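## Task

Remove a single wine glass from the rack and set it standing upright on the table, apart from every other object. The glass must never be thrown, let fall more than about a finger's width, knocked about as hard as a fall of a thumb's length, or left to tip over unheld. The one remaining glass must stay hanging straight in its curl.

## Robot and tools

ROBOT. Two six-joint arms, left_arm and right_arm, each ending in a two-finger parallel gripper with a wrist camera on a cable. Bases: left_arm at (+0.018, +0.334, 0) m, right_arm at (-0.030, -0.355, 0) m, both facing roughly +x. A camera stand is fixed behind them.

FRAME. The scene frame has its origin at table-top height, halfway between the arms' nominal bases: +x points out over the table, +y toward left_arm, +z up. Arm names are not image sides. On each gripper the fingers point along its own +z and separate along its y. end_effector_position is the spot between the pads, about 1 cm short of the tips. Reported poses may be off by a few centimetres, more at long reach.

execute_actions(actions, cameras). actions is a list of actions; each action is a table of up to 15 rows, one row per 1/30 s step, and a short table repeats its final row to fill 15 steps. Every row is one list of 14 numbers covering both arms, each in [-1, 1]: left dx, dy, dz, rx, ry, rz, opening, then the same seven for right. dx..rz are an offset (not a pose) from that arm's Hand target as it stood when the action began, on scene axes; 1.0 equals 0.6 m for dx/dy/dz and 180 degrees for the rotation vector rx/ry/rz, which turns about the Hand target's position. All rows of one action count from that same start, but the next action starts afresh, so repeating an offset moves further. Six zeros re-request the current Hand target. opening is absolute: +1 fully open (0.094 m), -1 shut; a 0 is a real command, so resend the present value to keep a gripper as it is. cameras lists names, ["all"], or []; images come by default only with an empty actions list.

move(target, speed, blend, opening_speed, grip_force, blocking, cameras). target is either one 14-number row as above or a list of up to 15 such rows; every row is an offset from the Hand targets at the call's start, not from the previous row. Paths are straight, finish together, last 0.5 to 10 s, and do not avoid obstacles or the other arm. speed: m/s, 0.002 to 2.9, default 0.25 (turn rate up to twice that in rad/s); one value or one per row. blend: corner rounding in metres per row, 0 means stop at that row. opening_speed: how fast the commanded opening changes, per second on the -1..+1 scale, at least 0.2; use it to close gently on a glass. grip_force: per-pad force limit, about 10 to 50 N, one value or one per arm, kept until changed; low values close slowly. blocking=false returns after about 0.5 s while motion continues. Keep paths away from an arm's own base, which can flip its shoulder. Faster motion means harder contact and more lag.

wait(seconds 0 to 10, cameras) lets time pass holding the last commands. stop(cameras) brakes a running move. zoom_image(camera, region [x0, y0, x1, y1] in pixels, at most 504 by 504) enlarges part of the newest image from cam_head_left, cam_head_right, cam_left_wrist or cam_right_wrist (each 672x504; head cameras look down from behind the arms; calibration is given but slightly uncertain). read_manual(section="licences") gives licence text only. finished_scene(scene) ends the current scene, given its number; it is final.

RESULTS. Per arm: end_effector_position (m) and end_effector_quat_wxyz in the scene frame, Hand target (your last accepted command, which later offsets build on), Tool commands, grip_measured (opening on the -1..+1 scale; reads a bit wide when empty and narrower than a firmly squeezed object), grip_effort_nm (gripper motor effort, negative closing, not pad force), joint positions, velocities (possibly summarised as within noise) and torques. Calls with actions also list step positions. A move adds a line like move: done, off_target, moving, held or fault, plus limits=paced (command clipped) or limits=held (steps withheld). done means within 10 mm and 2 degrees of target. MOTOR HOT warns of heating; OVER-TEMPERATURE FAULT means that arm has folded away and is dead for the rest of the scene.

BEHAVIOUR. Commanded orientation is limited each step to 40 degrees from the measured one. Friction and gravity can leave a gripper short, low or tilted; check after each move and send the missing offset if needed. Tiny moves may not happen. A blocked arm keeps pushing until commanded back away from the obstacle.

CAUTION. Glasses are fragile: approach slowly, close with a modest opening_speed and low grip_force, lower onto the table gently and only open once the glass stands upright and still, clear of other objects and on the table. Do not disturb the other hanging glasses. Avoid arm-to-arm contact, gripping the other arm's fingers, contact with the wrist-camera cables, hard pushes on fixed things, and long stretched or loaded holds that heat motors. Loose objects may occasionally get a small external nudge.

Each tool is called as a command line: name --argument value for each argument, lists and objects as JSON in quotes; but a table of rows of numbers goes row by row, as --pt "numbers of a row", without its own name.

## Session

execute_actions --actions '[]'

zoom_image --camera "cam_head_left" --region '[250, 0, 490, 230]'

zoom_image --camera "cam_head_right" --region '[250, 0, 490, 230]'

Scene clock: 0.00 s.
left_arm: end_effector_position=(+0.4101, +0.3235, +0.0839) grip_measured=+1.000 grip_effort_nm=n/a end_effector_quat_wxyz=(+0.576, +0.007, +0.817, +0.026) | right_arm: end_effector_position=(+0.3684, -0.3680, +0.0943) grip_measured=+1.000 grip_effort_nm=n/a end_effector_quat_wxyz=(+0.570, +0.016, +0.821, -0.038)
Joint positions: left_arm=[-0.097 1.571 0.344 0.884 -0.103 0.018 0.094] | right_arm=[0.006 1.528 0.394 0.778 0.084 -0.016 0.094]
Joint velocities: within noise
Joint torques (N m): no reading
Heat: left arm: 32 °C; right arm: 38 °C.
Hand target: left_arm +0.4134, +0.3232, +0.0917; +0.586, +0.006, +0.810, +0.026 | right_arm +0.3724, -0.3680, +0.1047; +0.582, +0.016, +0.812, -0.038
Tool commands: left_gripper/opening=+1.0 right_gripper/opening=+1.0
camera_calibration:
cam_left_wrist: T_world_to_cam=[[-0.0260503, -0.987252, -0.157017, 0.348387], [-0.856056, 0.103143, -0.506488, 0.382881], [0.516226, 0.121221, -0.84783, -0.0693617], [0, 0, 0, 1]] pos_world=[0.372649, 0.312863, 0.18982]
cam_right_wrist: T_world_to_cam=[[-0.128264, -0.98978, -0.0623155, -0.304588], [-0.866361, 0.142407, -0.478685, 0.433488], [0.482667, -0.00741024, -0.875772, 0.0139961], [0, 0, 0, 1]] pos_world=[0.329734, -0.363104, 0.200781]

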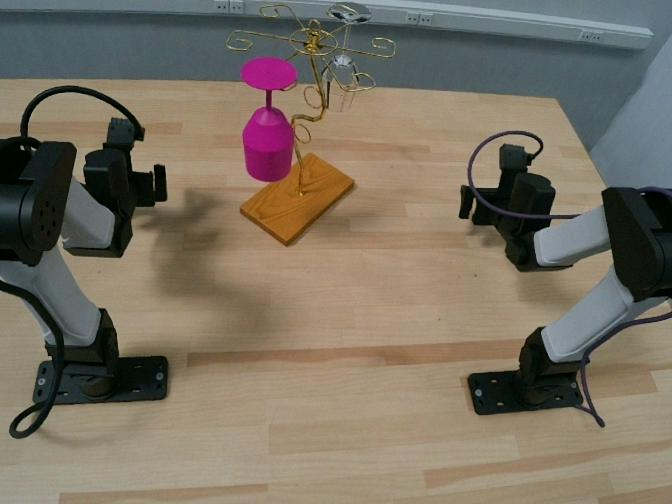

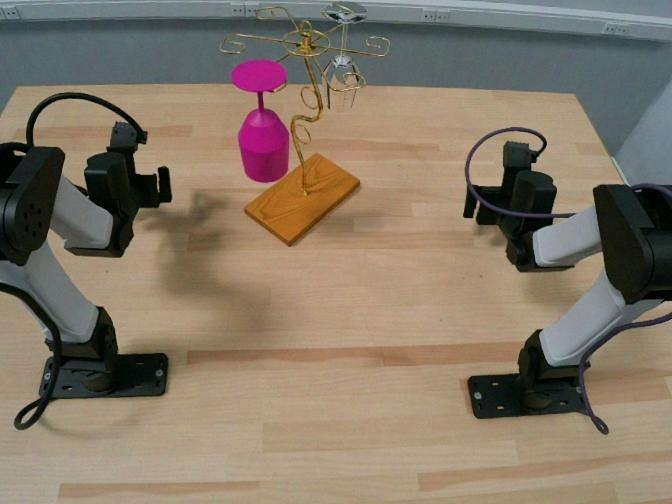

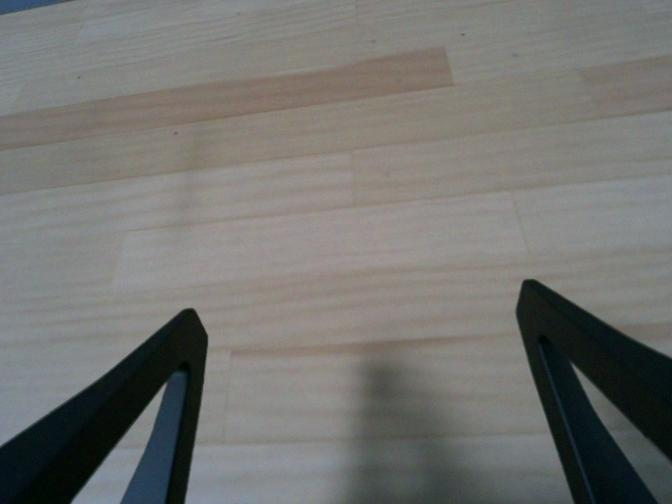

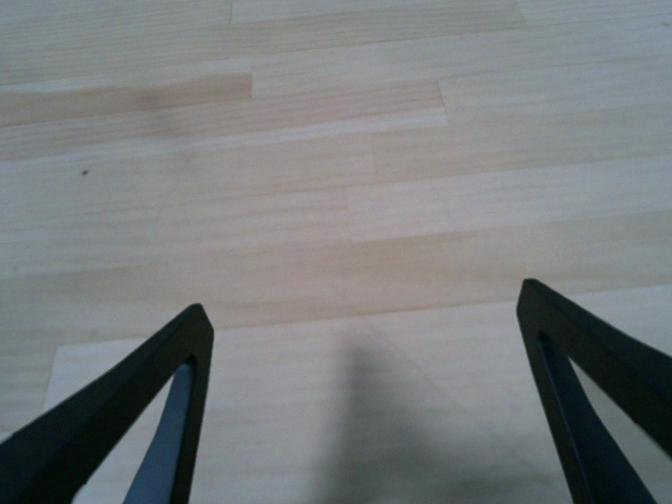

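Scaled by 2.100 from the camera's 672x504 image, which has a finer 960x720 frame.

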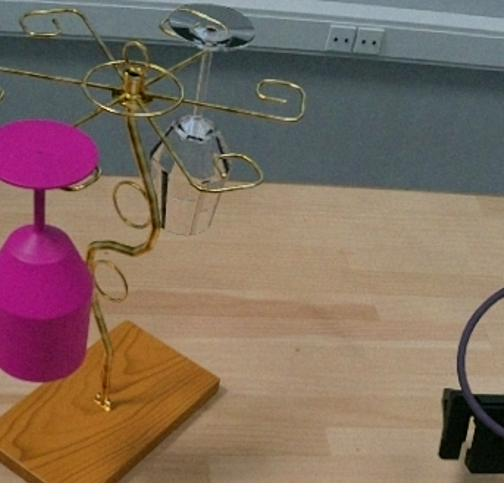

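Scaled by 2.100 from the camera's 672x504 image, which has a finer 960x720 frame.

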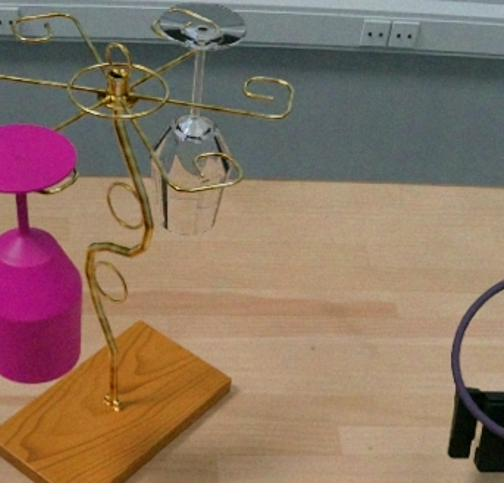

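zoom_image --camera "cam_head_left" --region '[220, 40, 330, 200]'

zoom_image --camera "cam_head_right" --region '[210, 40, 320, 200]'

Scaled by 3.150 from the camera's 672x504 image, which has a finer 960x720 frame.

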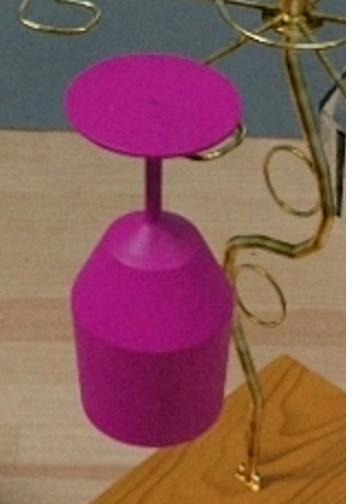

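Scaled by 3.150 from the camera's 672x504 image, which has a finer 960x720 frame.

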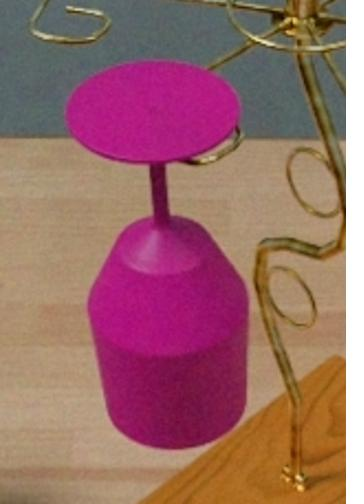

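move --target '[0,0,0,0,0,0,1, 0.0793,0.2967,0.2022,0.07,-0.106,0.3427,1]' --speed 0.35 --cameras '["cam_head_left","cam_head_right","cam_right_wrist"]'

zoom_image --camera "cam_right_wrist" --region '[200, 0, 500, 260]'

zoom_image --camera "cam_head_left" --region '[290, 0, 530, 180]'

Scene clock: 12.47 s.
left_arm: end_effector_position=(+0.4101, +0.3235, +0.0839) grip_measured=+1.000 grip_effort_nm=0.04 end_effector_quat_wxyz=(+0.576, +0.007, +0.817, +0.026) | right_arm: end_effector_position=(+0.4161, -0.1948, +0.2160) grip_measured=+1.000 grip_effort_nm=-0.01 end_effector_quat_wxyz=(+0.625, -0.321, +0.620, +0.349)
Joint positions: left_arm=[-0.097 1.571 0.344 0.884 -0.103 0.018 0.094] | right_arm=[0.045 1.812 0.877 0.979 -0.944 0.066 0.094]
Joint torques (N m): left_arm=[-0.08 -5.42 6.87 2.08 0 0.01] | right_arm=[0.23 -6.93 8.4 2.14 -0.21 0.11]
Heat: left arm: 35 °C; right arm: 39 °C.
Hand target: left_arm +0.4134, +0.3232, +0.0918; +0.586, +0.006, +0.810, +0.026 | right_arm +0.4199, -0.1899, +0.2260; +0.634, -0.333, +0.602, +0.352
Off the commanded pose: left_arm 0.009 m, 1 deg | right_arm 0.012 m, 3 deg.
move: off_target (right_arm)
camera_calibration:
cam_right_wrist: T_world_to_cam=[[0.816436, -0.557141, -0.151742, -0.408882], [-0.455561, -0.460004, -0.762142, 0.281307], [0.354818, 0.691368, -0.629376, 0.234975], [0, 0, 0, 1]] pos_world=[0.378605, -0.260857, 0.300238]
Images, in order (width x height): cam_head_left 672x504, cam_head_right 672x504, cam_right_wrist 672x504.

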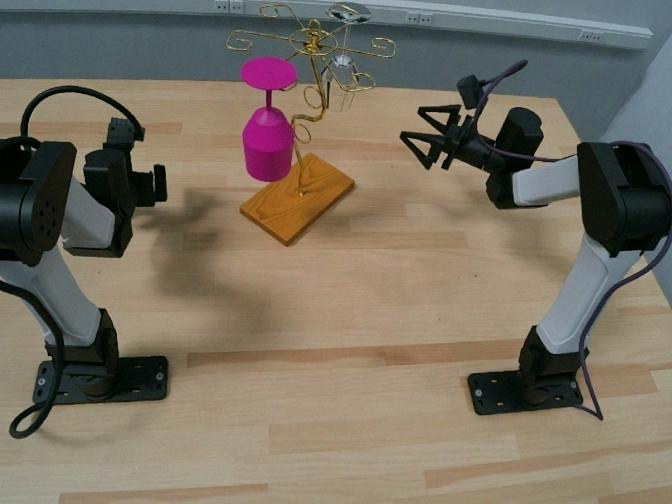

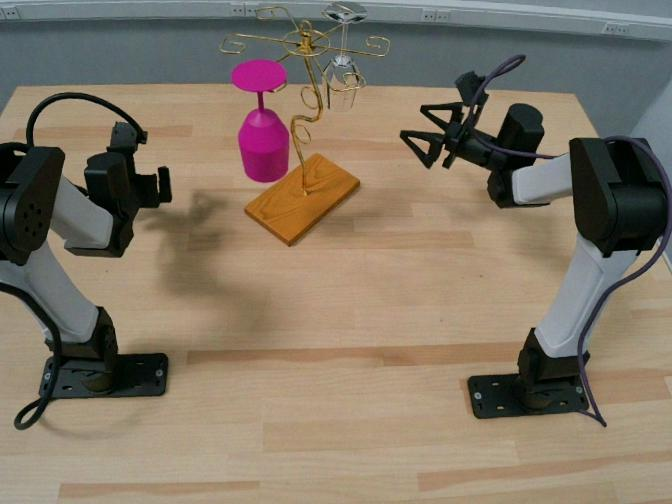

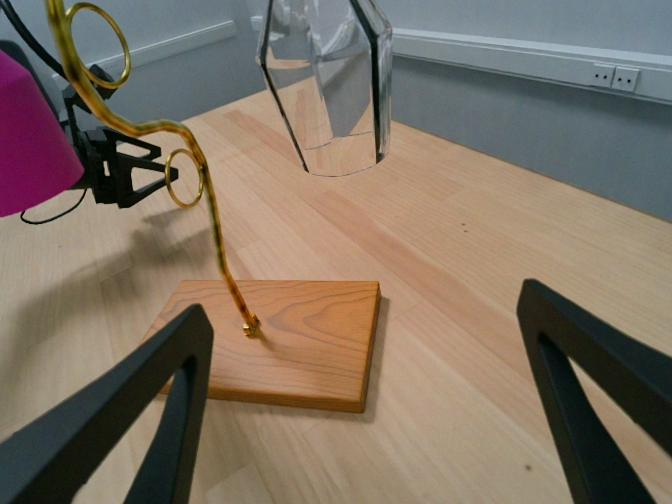

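Scaled by 1.680 from the camera's 672x504 image, which has a finer 960x720 frame.

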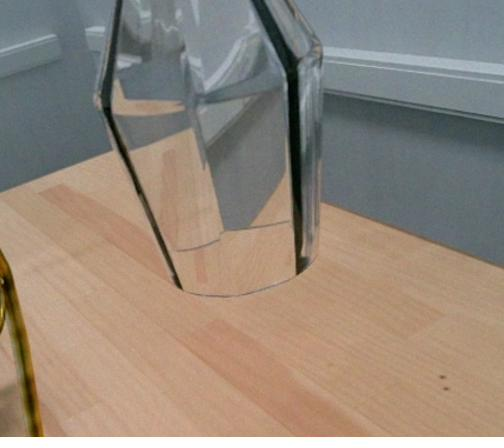

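Scaled by 2.100 from the camera's 672x504 image, which has a finer 960x720 frame.

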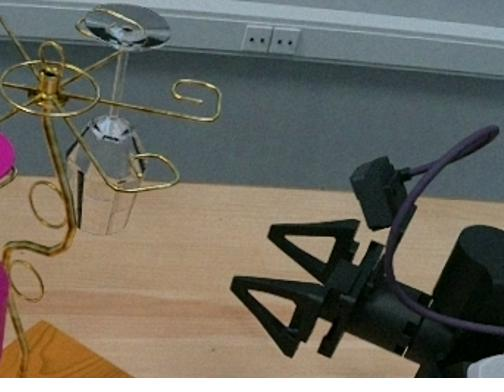

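move --target '[0,0,0,0,0,0,1, 0.0885,0.1332,0.005,0.0206,-0.0119,0.0194,1]' --speed 0.15 --cameras '["cam_head_left","cam_right_wrist"]'

zoom_image --camera "cam_right_wrist" --region '[130, 0, 560, 400]'

zoom_image --camera "cam_head_left" --region '[300, 0, 500, 150]'

Scene clock: 15.73 s.
left_arm: end_effector_position=(+0.4101, +0.3235, +0.0839) grip_measured=+1.000 grip_effort_nm=0.04 end_effector_quat_wxyz=(+0.576, +0.007, +0.817, +0.026) | right_arm: end_effector_position=(+0.4655, -0.1118, +0.2203) grip_measured=+1.000 grip_effort_nm=-0.01 end_effector_quat_wxyz=(+0.631, -0.338, +0.580, +0.389)
Joint positions: left_arm=[-0.097 1.571 0.344 0.884 -0.103 0.018 0.094] | right_arm=[0.217 2.082 1.197 1.036 -0.86 0.139 0.094]
Joint torques (N m): left_arm=[0.05 -5.12 6.89 2.07 -0.06 0.07] | right_arm=[0.06 -9.43 8.7 2.11 0.12 0.11]
Heat: left arm: 36 °C; right arm: 39 °C.
Hand target: left_arm +0.4134, +0.3232, +0.0918; +0.586, +0.006, +0.810, +0.026 | right_arm +0.4730, -0.1100, +0.2291; +0.645, -0.338, +0.568, +0.384
Off the commanded pose: left_arm 0.009 m, 1 deg | right_arm 0.012 m, 2 deg.
move: off_target (right_arm)
camera_calibration:
cam_right_wrist: T_world_to_cam=[[0.870607, -0.469923, -0.145657, -0.419122], [-0.379314, -0.452597, -0.807017, 0.320519], [0.313312, 0.757845, -0.572282, 0.176975], [0, 0, 0, 1]] pos_world=[0.431019, -0.186009, 0.298896]
Images, in order (width x height): cam_head_left 672x504, cam_right_wrist 672x504.

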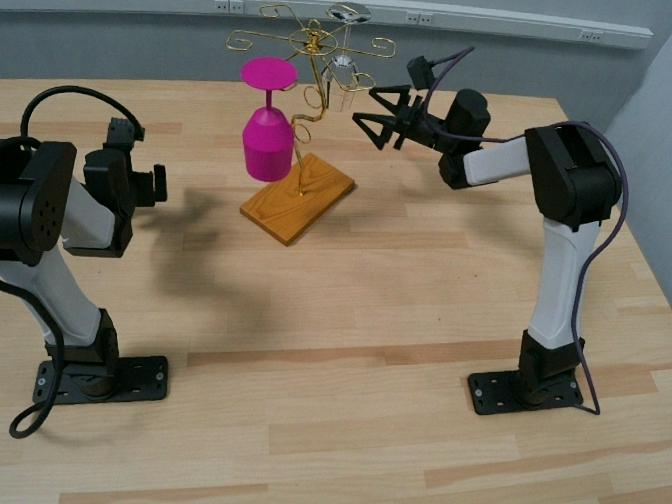

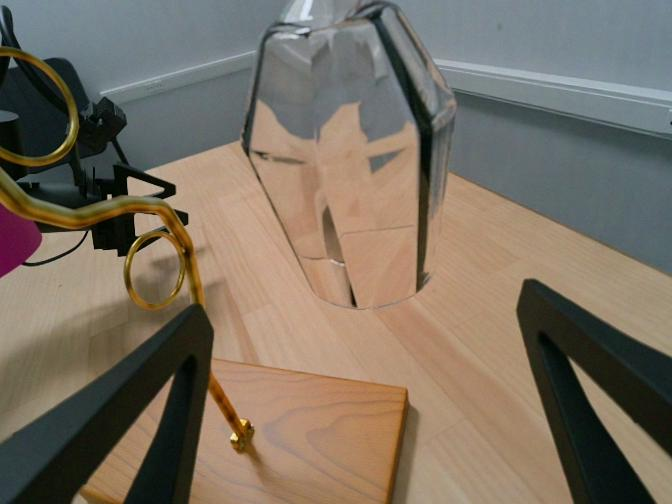

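Scaled by 1.172 from the camera's 672x504 image, which has a finer 960x720 frame.

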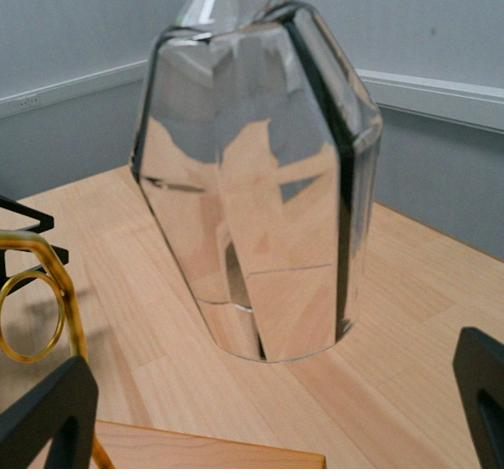

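Scaled by 2.520 from the camera's 672x504 image, which has a finer 960x720 frame.

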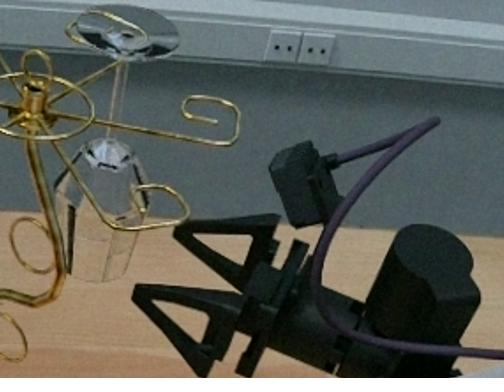

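execute_actions --actions '[]' --cameras '["cam_right_wrist", "cam_head_left", "cam_head_right"]'

Scene clock: 16.83 s.
left_arm: end_effector_position=(+0.4101, +0.3235, +0.0839) grip_measured=+1.000 grip_effort_nm=0.04 end_effector_quat_wxyz=(+0.576, +0.007, +0.817, +0.026) | right_arm: end_effector_position=(+0.4656, -0.1118, +0.2203) grip_measured=+1.000 grip_effort_nm=-0.01 end_effector_quat_wxyz=(+0.631, -0.338, +0.580, +0.389)
Joint positions: left_arm=[-0.097 1.571 0.344 0.884 -0.103 0.018 0.094] | right_arm=[0.217 2.082 1.197 1.036 -0.86 0.139 0.094]
Joint velocities: within noise
Joint torques (N m): left_arm=[-0.01 -5.33 6.65 2.07 -0.01 0.11] | right_arm=[0.06 -9.5 8.65 2.11 0.11 0.1]
Heat: left arm: 36 °C; right arm: 40 °C.
Hand target: left_arm +0.4134, +0.3232, +0.0918; +0.586, +0.006, +0.810, +0.026 | right_arm +0.4730, -0.1100, +0.2291; +0.645, -0.337, +0.568, +0.384
Tool commands: left_gripper/opening=+1.0 right_gripper/opening=+1.0
Off the commanded pose: left_arm 0.009 m, 1 deg | right_arm 0.012 m, 2 deg.
camera_calibration:
cam_right_wrist: T_world_to_cam=[[0.870364, -0.470235, -0.146103, -0.419075], [-0.379796, -0.452235, -0.806994, 0.32078], [0.313404, 0.757867, -0.572202, 0.17696], [0, 0, 0, 1]] pos_world=[0.431119, -0.186108, 0.298896]
Images, in order (width x height): cam_head_left 672x504, cam_head_right 672x504, cam_right_wrist 672x504.

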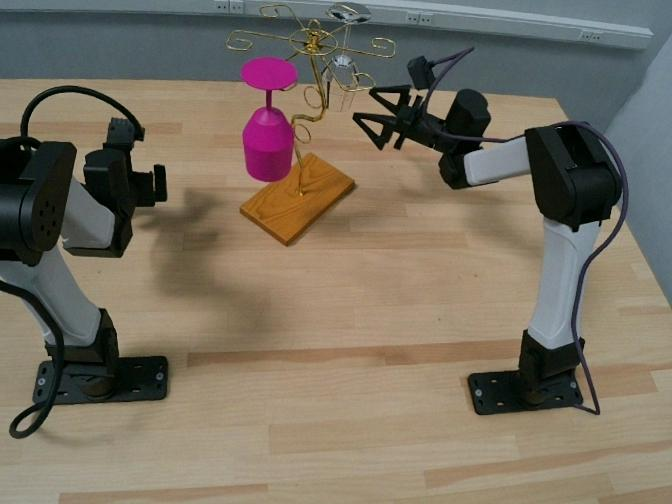

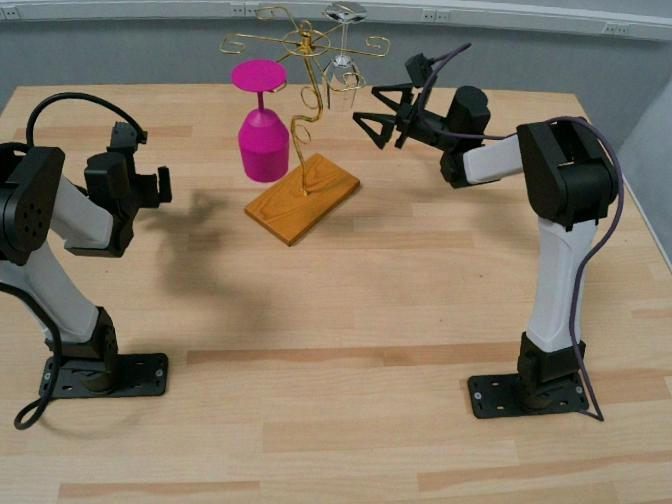

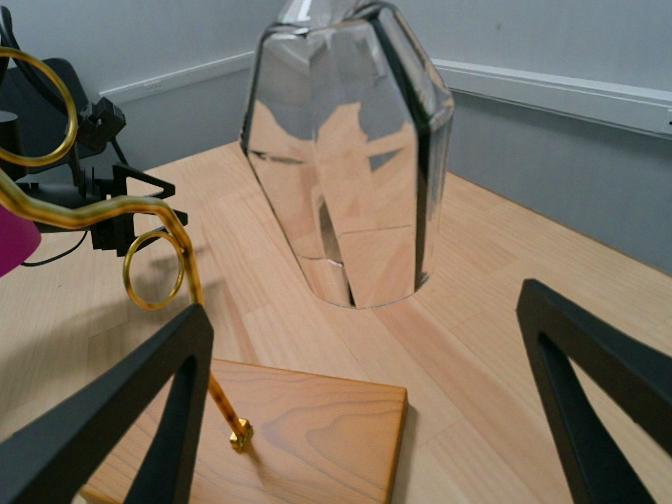

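move --target '[0,0,0,0,0,0,1, 0.030,0.0525,0.0,0,0,0,1]' --speed 0.06 --cameras '["cam_right_wrist"]'

Scene clock: 21.67 s.
left_arm: end_effector_position=(+0.4101, +0.3235, +0.0839) grip_measured=+1.000 grip_effort_nm=0.04 end_effector_quat_wxyz=(+0.576, +0.007, +0.817, +0.026) | right_arm: end_effector_position=(+0.4837, -0.0821, +0.2262) grip_measured=+1.000 grip_effort_nm=-0.01 end_effector_quat_wxyz=(+0.637, -0.337, +0.573, +0.390)
Joint positions: left_arm=[-0.097 1.571 0.344 0.884 -0.103 0.018 0.094] | right_arm=[0.274 2.158 1.329 0.997 -0.803 0.139 0.094]
Joint torques (N m): left_arm=[0.21 -5.31 7.02 2.03 -0.06 0.06] | right_arm=[-0.05 -10.11 8.98 1.81 0.12 -0.07]
Heat: left arm: 36 °C; right arm: 40 °C.
Hand target: left_arm +0.4134, +0.3232, +0.0918; +0.586, +0.006, +0.810, +0.026 | right_arm +0.4910, -0.0785, +0.2291; +0.645, -0.337, +0.568, +0.384
Off the commanded pose: left_arm 0.009 m, 1 deg | right_arm 0.009 m, 1 deg.
move: done
camera_calibration:
cam_right_wrist: T_world_to_cam=[[0.872729, -0.468088, -0.138699, -0.422625], [-0.366979, -0.441622, -0.818716, 0.343184], [0.321979, 0.765417, -0.557195, 0.14519], [0, 0, 0, 1]] pos_world=[0.44803, -0.157399, 0.303252]
Images, in order (width x height): cam_right_wrist 672x504.

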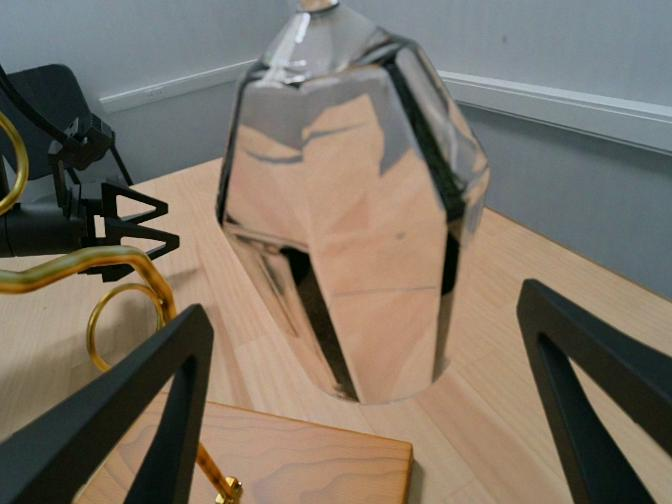

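move --target '[0,0,0,0,0,0,1, 0.0195,0.0353,-0.005,0,0,0,1]' --speed 0.05 --cameras '["cam_right_wrist", "cam_head_left"]'

Scene clock: 23.67 s.
left_arm: end_effector_position=(+0.4101, +0.3235, +0.0839) grip_measured=+1.000 grip_effort_nm=0.04 end_effector_quat_wxyz=(+0.576, +0.007, +0.817, +0.026) | right_arm: end_effector_position=(+0.4956, -0.0610, +0.2235) grip_measured=+1.000 grip_effort_nm=-0.01 end_effector_quat_wxyz=(+0.637, -0.337, +0.573, +0.390)
Joint positions: left_arm=[-0.097 1.571 0.344 0.884 -0.103 0.018 0.094] | right_arm=[0.31 2.218 1.422 0.958 -0.767 0.131 0.094]
Joint torques (N m): left_arm=[-0.18 -5.14 6.94 2.07 -0.04 0.09] | right_arm=[0.49 -10.62 9.02 1.8 0.16 -0.06]
Heat: left arm: 36 °C; right arm: 41 °C.
Hand target: left_arm +0.4134, +0.3232, +0.0918; +0.586, +0.006, +0.810, +0.026 | right_arm +0.5027, -0.0573, +0.2261; +0.645, -0.338, +0.568, +0.384
Off the commanded pose: left_arm 0.009 m, 1 deg | right_arm 0.008 m, 1 deg.
move: done
camera_calibration:
cam_right_wrist: T_world_to_cam=[[0.872804, -0.46783, -0.139099, -0.423475], [-0.367267, -0.441834, -0.818473, 0.354727], [0.321447, 0.765453, -0.557453, 0.124], [0, 0, 0, 1]] pos_world=[0.46003, -0.1363, 0.300553]
Images, in order (width x height): cam_head_left 672x504, cam_right_wrist 672x504.

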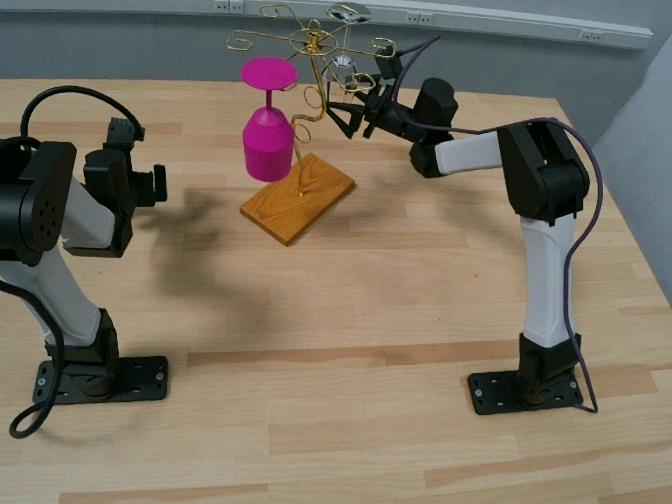

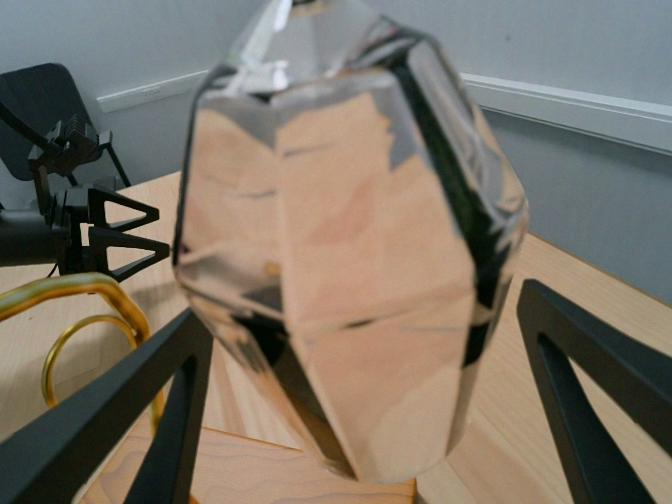

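move --target '[0,0,0,0,0,0,1, 0,0,0,0,0,0,0.1]' --grip_force 30 --opening_speed 0.4 --cameras '["cam_right_wrist"]'

Scene clock: 26.97 s.
left_arm: end_effector_position=(+0.4101, +0.3235, +0.0839) grip_measured=+1.000 grip_effort_nm=0.04 end_effector_quat_wxyz=(+0.576, +0.007, +0.817, +0.026) | right_arm: end_effector_position=(+0.4959, -0.0611, +0.2233) grip_measured=+0.357 grip_effort_nm=-0.67 end_effector_quat_wxyz=(+0.637, -0.337, +0.573, +0.390)
Joint positions: left_arm=[-0.097 1.571 0.344 0.884 -0.103 0.018 0.094] | right_arm=[0.31 2.218 1.422 0.957 -0.765 0.13 0.064]
Joint torques (N m): left_arm=[-0.02 -5.2 7.05 2.07 -0.01 0.03] | right_arm=[0.16 -10.62 9.14 1.86 0.1 -0.06]
Heat: left arm: 37 °C; right arm: 42 °C.
Hand target: left_arm +0.4134, +0.3232, +0.0918; +0.586, +0.006, +0.810, +0.026 | right_arm +0.5027, -0.0573, +0.2261; +0.645, -0.337, +0.568, +0.384
Off the commanded pose: left_arm 0.009 m, 1 deg | right_arm 0.008 m, 1 deg.
grip_force (N): 30, 30
move: done
camera_calibration:
cam_right_wrist: T_world_to_cam=[[0.87196, -0.469211, -0.139736, -0.423282], [-0.36868, -0.441528, -0.818002, 0.355189], [0.322118, 0.764784, -0.557984, 0.123583], [0, 0, 0, 1]] pos_world=[0.460228, -0.136297, 0.300355]
Images, in order (width x height): cam_right_wrist 672x504.

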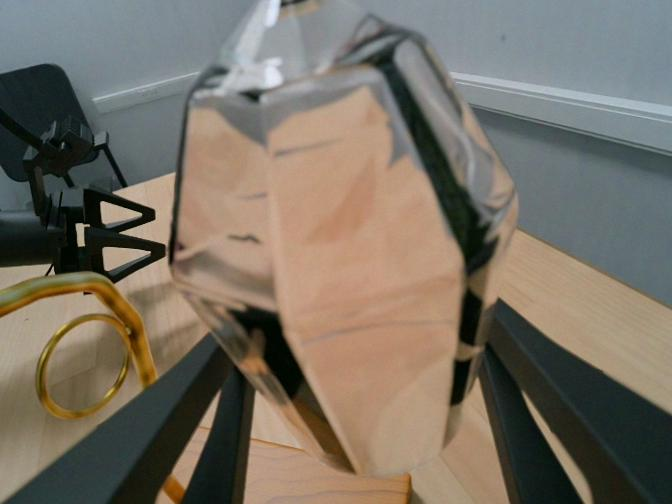

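move --target '[0,0,0,0,0,0,1, 0,0,0.03,0,0,0,0.1]' --speed 0.05

execute_actions --actions '[]' --cameras '["cam_head_left", "cam_head_right", "cam_right_wrist"]'

Scene clock: 28.27 s.
left_arm: end_effector_position=(+0.4101, +0.3235, +0.0839) grip_measured=+1.000 grip_effort_nm=0.04 end_effector_quat_wxyz=(+0.576, +0.007, +0.817, +0.026) | right_arm: end_effector_position=(+0.4991, -0.0601, +0.2232) grip_measured=+0.357 grip_effort_nm=-0.67 end_effector_quat_wxyz=(+0.631, -0.336, +0.581, +0.390)
Joint positions: left_arm=[-0.097 1.571 0.344 0.884 -0.103 0.018 0.094] | right_arm=[0.31 2.218 1.443 0.914 -0.765 0.126 0.064]
Joint torques (N m): left_arm=[-0.03 -5.31 7.08 2.06 0 0.1] | right_arm=[0.35 -14.06 9.14 1.73 0.1 -0.02]
Heat: left arm: 37 °C; right arm: 42 °C.
Hand target: left_arm +0.4134, +0.3232, +0.0918; +0.586, +0.006, +0.810, +0.026 | right_arm +0.5027, -0.0573, +0.2440; +0.645, -0.337, +0.568, +0.384
Off the commanded pose: left_arm 0.009 m, 1 deg | right_arm 0.021 m, 2 deg.
grip_force (N): 30, 30
move: off_target (right_arm)

Scene clock: 28.27 s.
left_arm: end_effector_position=(+0.4101, +0.3235, +0.0839) grip_measured=+1.000 grip_effort_nm=0.04 end_effector_quat_wxyz=(+0.576, +0.007, +0.817, +0.026) | right_arm: end_effector_position=(+0.4991, -0.0601, +0.2232) grip_measured=+0.357 grip_effort_nm=-0.67 end_effector_quat_wxyz=(+0.631, -0.336, +0.581, +0.390)
Joint positions: left_arm=[-0.097 1.571 0.344 0.884 -0.103 0.018 0.094] | right_arm=[0.31 2.218 1.443 0.914 -0.765 0.126 0.064]
Joint velocities: within noise
Joint torques (N m): left_arm=[-0.03 -5.31 7.08 2.06 0 0.1] | right_arm=[0.35 -14.06 9.14 1.73 0.1 -0.02]
Heat: left arm: 37 °C; right arm: 42 °C.
Hand target: left_arm +0.4134, +0.3232, +0.0918; +0.586, +0.006, +0.810, +0.026 | right_arm +0.5027, -0.0573, +0.2440; +0.645, -0.337, +0.568, +0.384
Tool commands: left_gripper/opening=+1.0 right_gripper/opening=+0.1
Off the commanded pose: left_arm 0.009 m, 1 deg | right_arm 0.021 m, 2 deg.
grip_force (N): 30, 30
camera_calibration:
cam_right_wrist: T_world_to_cam=[[0.86918, -0.470979, -0.150683, -0.42187], [-0.383059, -0.448582, -0.80749, 0.361171], [0.312717, 0.759575, -0.570311, 0.128921], [0, 0, 0, 1]] pos_world=[0.464715, -0.134602, 0.301599]
Images, in order (width x height): cam_head_left 672x504, cam_head_right 672x504, cam_right_wrist 672x504.

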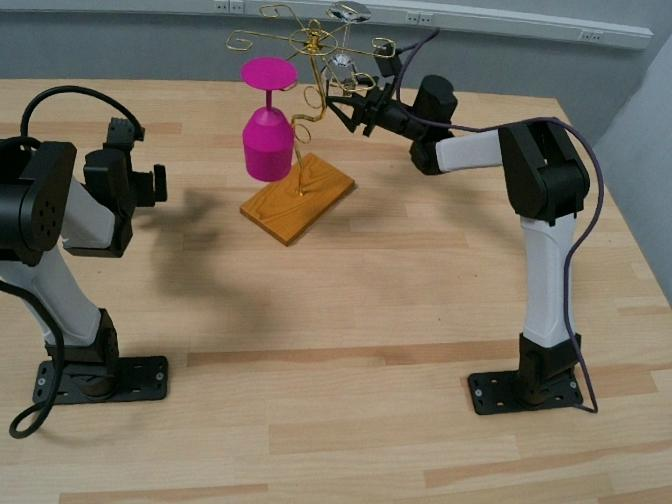

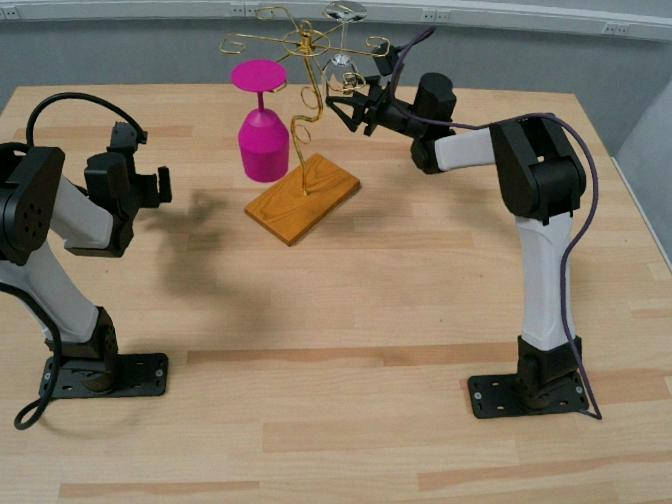

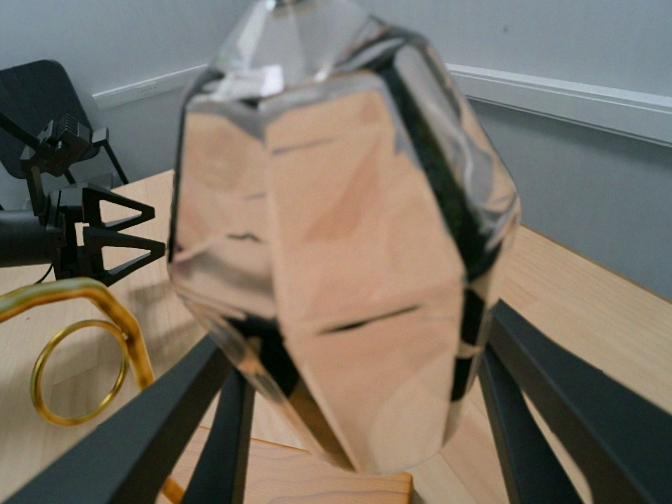

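move --target '[0,0,0,0,0,0,1, 0,0,0.022,0,0,0,0.1]' --speed 0.05

Scene clock: 29.53 s.
left_arm: end_effector_position=(+0.4101, +0.3235, +0.0839) grip_measured=+1.000 grip_effort_nm=0.04 end_effector_quat_wxyz=(+0.576, +0.007, +0.817, +0.026) | right_arm: end_effector_position=(+0.5016, -0.0593, +0.2236) grip_measured=+0.357 grip_effort_nm=-0.67 end_effector_quat_wxyz=(+0.626, -0.335, +0.586, +0.390)
Joint positions: left_arm=[-0.097 1.571 0.344 0.884 -0.103 0.018 0.094] | right_arm=[0.31 2.218 1.46 0.88 -0.765 0.124 0.064]
Joint torques (N m): left_arm=[-0.2 -5.26 6.86 2.08 -0.03 0.09] | right_arm=[0.18 -16.38 9.2 1.69 0.08 0.01]
Heat: left arm: 37 °C; right arm: 43 °C.
Hand target: left_arm +0.4134, +0.3232, +0.0918; +0.586, +0.006, +0.810, +0.026 | right_arm +0.5027, -0.0573, +0.2573; +0.645, -0.337, +0.568, +0.384
Off the commanded pose: left_arm 0.009 m, 1 deg | right_arm 0.034 m, 3 deg.
grip_force (N): 30, 30
move: off_target (right_arm)

move --target '[0,0,0,0,0,0,1, -0.006,-0.004,0.015,0.0074,-0.0039,0,0.1]' --speed 0.05 --cameras '["cam_right_wrist"]'

Scene clock: 31.00 s.
left_arm: end_effector_position=(+0.4101, +0.3235, +0.0839) grip_measured=+1.000 grip_effort_nm=0.04 end_effector_quat_wxyz=(+0.576, +0.007, +0.817, +0.026) | right_arm: end_effector_position=(+0.5016, -0.0593, +0.2239) grip_measured=+0.357 grip_effort_nm=-0.67 end_effector_quat_wxyz=(+0.624, -0.333, +0.587, +0.393)
Joint positions: left_arm=[-0.097 1.571 0.344 0.884 -0.103 0.018 0.094] | right_arm=[0.31 2.218 1.46 0.881 -0.765 0.132 0.064]
Joint torques (N m): left_arm=[0.06 -5.08 6.89 2.08 0.01 0.05] | right_arm=[0.14 -17.62 7.94 2.06 0.09 0.19]
Heat: left arm: 37 °C; right arm: 44 °C.
Hand target: left_arm +0.4134, +0.3232, +0.0918; +0.586, +0.006, +0.810, +0.026 | right_arm +0.4991, -0.0597, +0.2663; +0.652, -0.332, +0.560, +0.389
Off the commanded pose: left_arm 0.009 m, 1 deg | right_arm 0.042 m, 5 deg.
grip_force (N): 30, 30
move: off_target (right_arm)
camera_calibration:
cam_right_wrist: T_world_to_cam=[[0.866223, -0.470645, -0.167782, -0.418239], [-0.399296, -0.450177, -0.798689, 0.369155], [0.300368, 0.758837, -0.57788, 0.135797], [0, 0, 0, 1]] pos_world=[0.468902, -0.133705, 0.303141]
Images, in order (width x height): cam_right_wrist 672x504.

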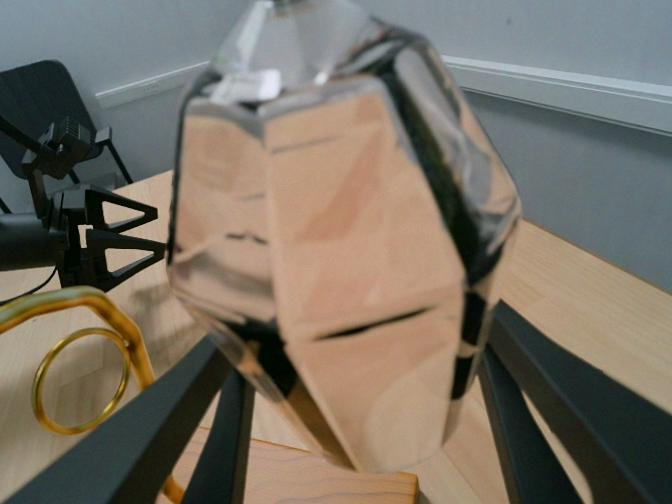

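move --target '[0,0,0,0,0,0,1, 0,0,0.015,0,0,0,0.1]' --speed 0.05

Scene clock: 31.83 s.
left_arm: end_effector_position=(+0.4101, +0.3235, +0.0839) grip_measured=+1.000 grip_effort_nm=0.04 end_effector_quat_wxyz=(+0.576, +0.007, +0.817, +0.026) | right_arm: end_effector_position=(+0.5016, -0.0593, +0.2241) grip_measured=+0.357 grip_effort_nm=-0.67 end_effector_quat_wxyz=(+0.624, -0.332, +0.587, +0.394)
Joint positions: left_arm=[-0.097 1.571 0.344 0.884 -0.103 0.018 0.094] | right_arm=[0.31 2.218 1.46 0.882 -0.765 0.135 0.064]
Joint torques (N m): left_arm=[-0.08 -5.27 6.91 2.11 0.04 0.07] | right_arm=[-0.08 -19.02 8.9 1.76 0.1 0.16]
Heat: left arm: 37 °C; right arm: 45 °C.
Hand target: left_arm +0.4134, +0.3232, +0.0918; +0.586, +0.006, +0.810, +0.026 | right_arm +0.4991, -0.0597, +0.2753; +0.652, -0.332, +0.560, +0.389
Off the commanded pose: left_arm 0.009 m, 1 deg | right_arm 0.051 m, 5 deg.
grip_force (N): 30, 30
move: off_target (right_arm)

move --target '[0,0,0,0,0,0,1, -0.004,0,0.015,0,0,0,0.1]' --speed 0.05

Scene clock: 33.10 s.
left_arm: end_effector_position=(+0.4101, +0.3235, +0.0839) grip_measured=+1.000 grip_effort_nm=0.04 end_effector_quat_wxyz=(+0.576, +0.007, +0.817, +0.026) | right_arm: end_effector_position=(+0.5012, -0.0599, +0.2256) grip_measured=+0.357 grip_effort_nm=-0.67 end_effector_quat_wxyz=(+0.615, -0.326, +0.598, +0.397)
Joint positions: left_arm=[-0.097 1.571 0.344 0.884 -0.103 0.018 0.094] | right_arm=[0.31 2.201 1.46 0.841 -0.762 0.142 0.064]
Joint torques (N m): left_arm=[0.1 -5.03 6.95 2.1 -0.05 0.01] | right_arm=[0.13 -19.59 9.06 2.03 0.09 0.02]
Heat: left arm: 37 °C; right arm: 46 °C.
Hand target: left_arm +0.4134, +0.3232, +0.0918; +0.586, +0.006, +0.810, +0.026 | right_arm +0.4967, -0.0597, +0.2844; +0.652, -0.332, +0.559, +0.388
Off the commanded pose: left_arm 0.009 m, 1 deg | right_arm 0.059 m, 6 deg.
grip_force (N): 30, 30
move: off_target (right_arm)

move --target '[0,0,0,0,0,0,1, -0.002,0,0.01,0.003,-0.018,0,0.1]' --speed 0.05

Scene clock: 34.80 s.
left_arm: end_effector_position=(+0.4100, +0.3235, +0.0838) grip_measured=+1.000 grip_effort_nm=0.04 end_effector_quat_wxyz=(+0.576, +0.007, +0.817, +0.026) | right_arm: end_effector_position=(+0.5011, -0.0600, +0.2276) grip_measured=+0.357 grip_effort_nm=-0.67 end_effector_quat_wxyz=(+0.619, -0.327, +0.595, +0.396)
Joint positions: left_arm=[-0.097 1.571 0.344 0.884 -0.103 0.018 0.094] | right_arm=[0.31 2.201 1.46 0.851 -0.761 0.143 0.064]
Joint torques (N m): left_arm=[-0.16 -5.38 6.86 2.08 0.03 0.14] | right_arm=[0.27 -18.85 8.77 2.52 0.06 -0.05]
Heat: left arm: 37 °C; right arm: 47 °C.
Hand target: left_arm +0.4134, +0.3232, +0.0917; +0.586, +0.006, +0.810, +0.026 | right_arm +0.4955, -0.0597, +0.2903; +0.669, -0.340, +0.539, +0.382
Off the commanded pose: left_arm 0.009 m, 1 deg | right_arm 0.063 m, 9 deg.
grip_force (N): 30, 30
move: off_target (right_arm)

move --target '[0,0,0,0,0,0,1, -0.003,0,0.025,0,0,0,0.1]' --speed 0.05

Scene clock: 35.97 s.
left_arm: end_effector_position=(+0.4100, +0.3235, +0.0838) grip_measured=+1.000 grip_effort_nm=0.04 end_effector_quat_wxyz=(+0.576, +0.007, +0.817, +0.026) | right_arm: end_effector_position=(+0.4995, -0.0605, +0.2347) grip_measured=+0.357 grip_effort_nm=-0.67 end_effector_quat_wxyz=(+0.620, -0.327, +0.593, +0.396)
Joint positions: left_arm=[-0.097 1.571 0.344 0.884 -0.103 0.018 0.094] | right_arm=[0.31 2.185 1.46 0.839 -0.761 0.143 0.064]
Joint torques (N m): left_arm=[0.18 -5.18 6.86 2.13 -0.04 0.03] | right_arm=[0.32 -20.04 9.96 2.14 0.09 -0.04]
Heat: left arm: 37 °C; right arm: 48 °C.
Hand target: left_arm +0.4134, +0.3232, +0.0917; +0.586, +0.006, +0.810, +0.026 | right_arm +0.4937, -0.0597, +0.3053; +0.669, -0.340, +0.539, +0.382
Off the commanded pose: left_arm 0.009 m, 1 deg | right_arm 0.071 m, 9 deg.
grip_force (N): 30, 30
move: off_target (right_arm)

move --target '[0,0,0,0,0,0,1, -0.004,0,0.012,0.0024,-0.018,0,0.1]' --speed 0.05 --cameras '["cam_head_left", "cam_head_right"]'

Scene clock: 37.47 s.
left_arm: end_effector_position=(+0.4100, +0.3235, +0.0838) grip_measured=+1.000 grip_effort_nm=0.04 end_effector_quat_wxyz=(+0.576, +0.007, +0.817, +0.026) | right_arm: end_effector_position=(+0.4990, -0.0607, +0.2388) grip_measured=+0.357 grip_effort_nm=-0.67 end_effector_quat_wxyz=(+0.629, -0.332, +0.584, +0.391)
Joint positions: left_arm=[-0.097 1.571 0.344 0.884 -0.103 0.018 0.094] | right_arm=[0.31 2.185 1.46 0.859 -0.761 0.132 0.064]
Joint torques (N m): left_arm=[-0.01 -5.08 6.74 2.04 0 0.09] | right_arm=[0.46 -19.66 9.69 2.5 0.08 -0.09]
Heat: left arm: 37 °C; right arm: 50 °C.
Hand target: left_arm +0.4134, +0.3232, +0.0917; +0.586, +0.006, +0.810, +0.026 | right_arm +0.4913, -0.0597, +0.3125; +0.686, -0.348, +0.518, +0.374
Off the commanded pose: left_arm 0.009 m, 1 deg | right_arm 0.074 m, 10 deg.
grip_force (N): 30, 30
move: off_target (right_arm)
Images, in order (width x height): cam_head_left 672x504, cam_head_right 672x504.

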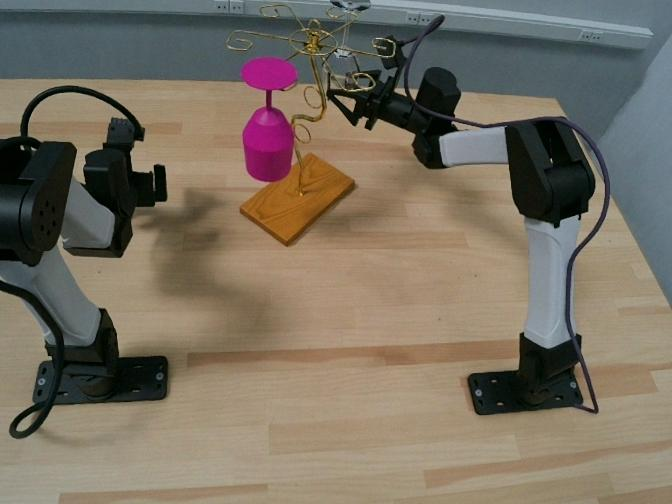

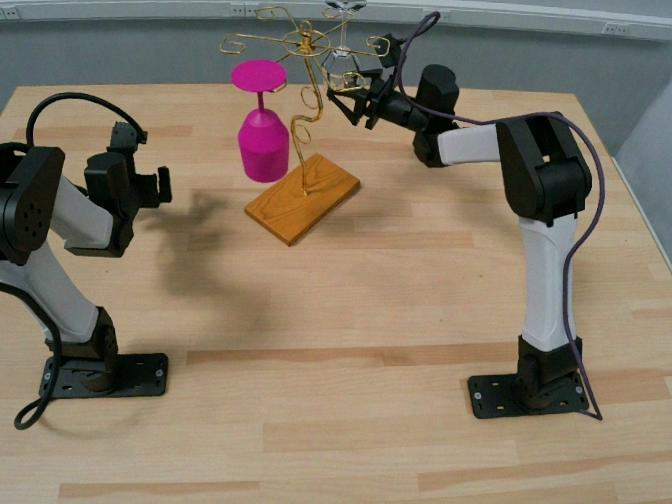

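zoom_image --camera "cam_head_left" --region '[300, 0, 450, 112]'

zoom_image --camera "cam_head_right" --region '[300, 0, 450, 112]'

Scaled by 3.360 from the camera's 672x504 image, which has a finer 960x720 frame.

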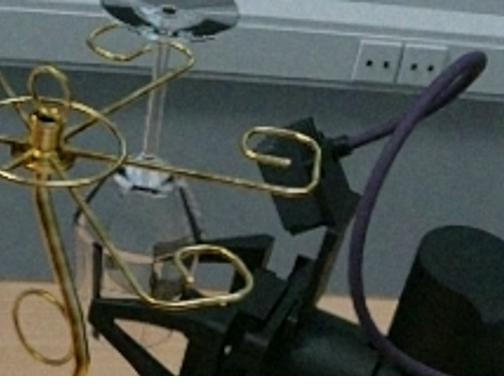

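Scaled by 3.360 from the camera's 672x504 image, which has a finer 960x720 frame.

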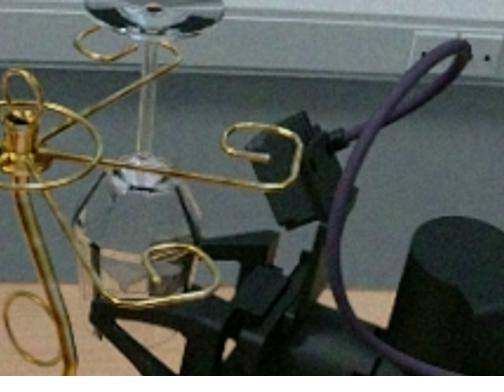

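move --target '[0,0,0,0,0,0,1, -0.01,0.006,0,0.0032,-0.0143,0,0.1]' --speed 0.05 --cameras '["cam_head_left", "cam_head_right"]'

Scene clock: 40.57 s.
left_arm: end_effector_position=(+0.4100, +0.3235, +0.0838) grip_measured=+1.000 grip_effort_nm=0.04 end_effector_quat_wxyz=(+0.576, +0.007, +0.817, +0.026) | right_arm: end_effector_position=(+0.4940, -0.0557, +0.2516) grip_measured=+0.357 grip_effort_nm=-0.67 end_effector_quat_wxyz=(+0.651, -0.344, +0.557, +0.385)
Joint positions: left_arm=[-0.097 1.571 0.344 0.884 -0.103 0.018 0.094] | right_arm=[0.321 2.185 1.46 0.924 -0.759 0.12 0.064]
Joint torques (N m): left_arm=[0.03 -5.31 7.05 2.09 -0.03 0.09] | right_arm=[0.23 -18.73 8.54 2.44 0.15 -0.03]
Heat: left arm: 38 °C; right arm: 53 °C.
Hand target: left_arm +0.4134, +0.3232, +0.0917; +0.586, +0.006, +0.810, +0.026 | right_arm +0.4853, -0.0562, +0.3125; +0.699, -0.353, +0.501, +0.368
Off the commanded pose: left_arm 0.009 m, 1 deg | right_arm 0.062 m, 9 deg.
grip_force (N): 30, 30
move: off_target (right_arm)
Images, in order (width x height): cam_head_left 672x504, cam_head_right 672x504.

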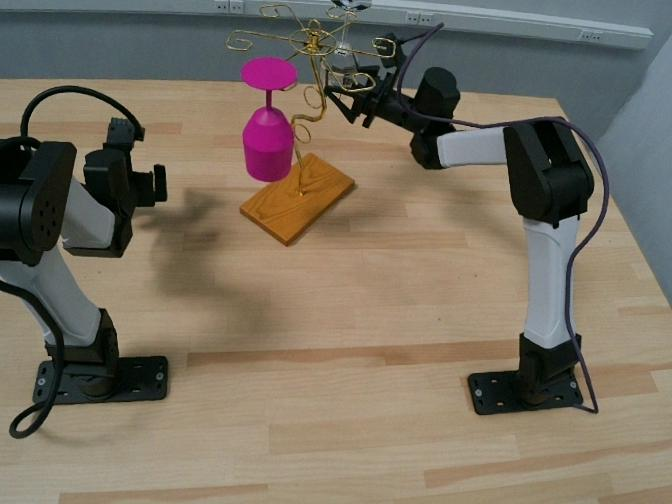

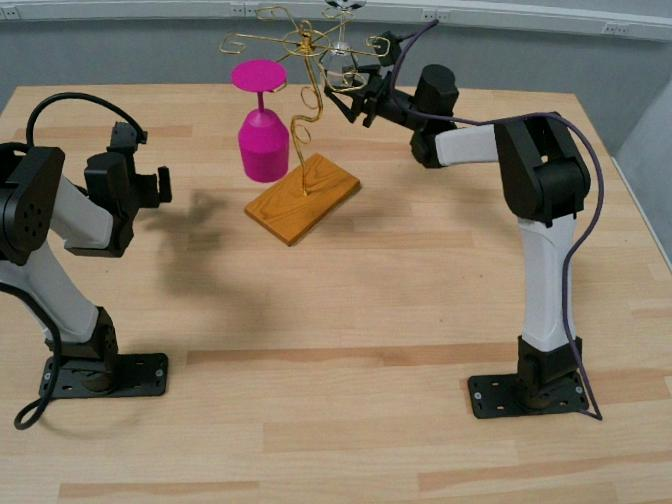

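zoom_image --camera "cam_head_left" --region '[310, 0, 410, 75]'

zoom_image --camera "cam_head_right" --region '[310, 0, 410, 75]'

Scaled by 5.040 from the camera's 672x504 image, which has a finer 960x720 frame.

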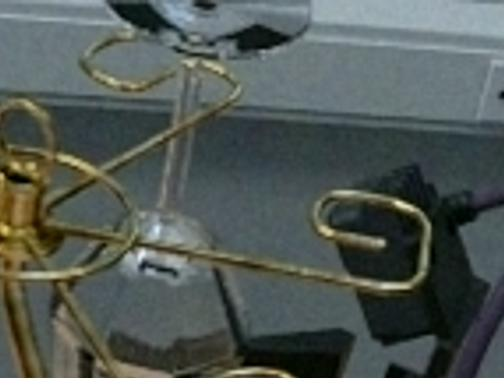

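Scaled by 5.040 from the camera's 672x504 image, which has a finer 960x720 frame.

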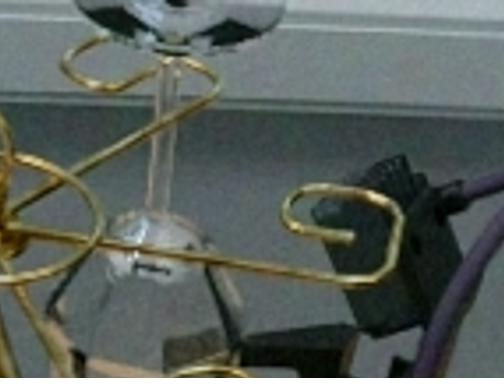

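move --target '[0,0,0,0,0,0,1, 0.0,0.0,-0.033,-0.0070,0.0211,0,0.1]' --speed 0.05

Scene clock: 45.80 s.
left_arm: end_effector_position=(+0.4100, +0.3235, +0.0838) grip_measured=+1.000 grip_effort_nm=0.04 end_effector_quat_wxyz=(+0.576, +0.007, +0.817, +0.026) | right_arm: end_effector_position=(+0.4947, -0.0556, +0.2489) grip_measured=+0.357 grip_effort_nm=-0.67 end_effector_quat_wxyz=(+0.647, -0.342, +0.562, +0.386)
Joint positions: left_arm=[-0.097 1.571 0.344 0.884 -0.103 0.018 0.094] | right_arm=[0.321 2.185 1.46 0.91 -0.758 0.12 0.064]
Joint torques (N m): left_arm=[0.08 -5.31 6.94 2.01 -0.02 0.04] | right_arm=[0.46 -18.52 6.64 2.12 0.13 -0.06]
Heat: left arm: 38 °C; right arm: 56 °C.
Hand target: left_arm +0.4134, +0.3232, +0.0917; +0.586, +0.006, +0.810, +0.026 | right_arm +0.4854, -0.0562, +0.2927; +0.678, -0.348, +0.528, +0.374
Off the commanded pose: left_arm 0.009 m, 1 deg | right_arm 0.045 m, 6 deg.
grip_force (N): 30, 30
move: off_target (right_arm)


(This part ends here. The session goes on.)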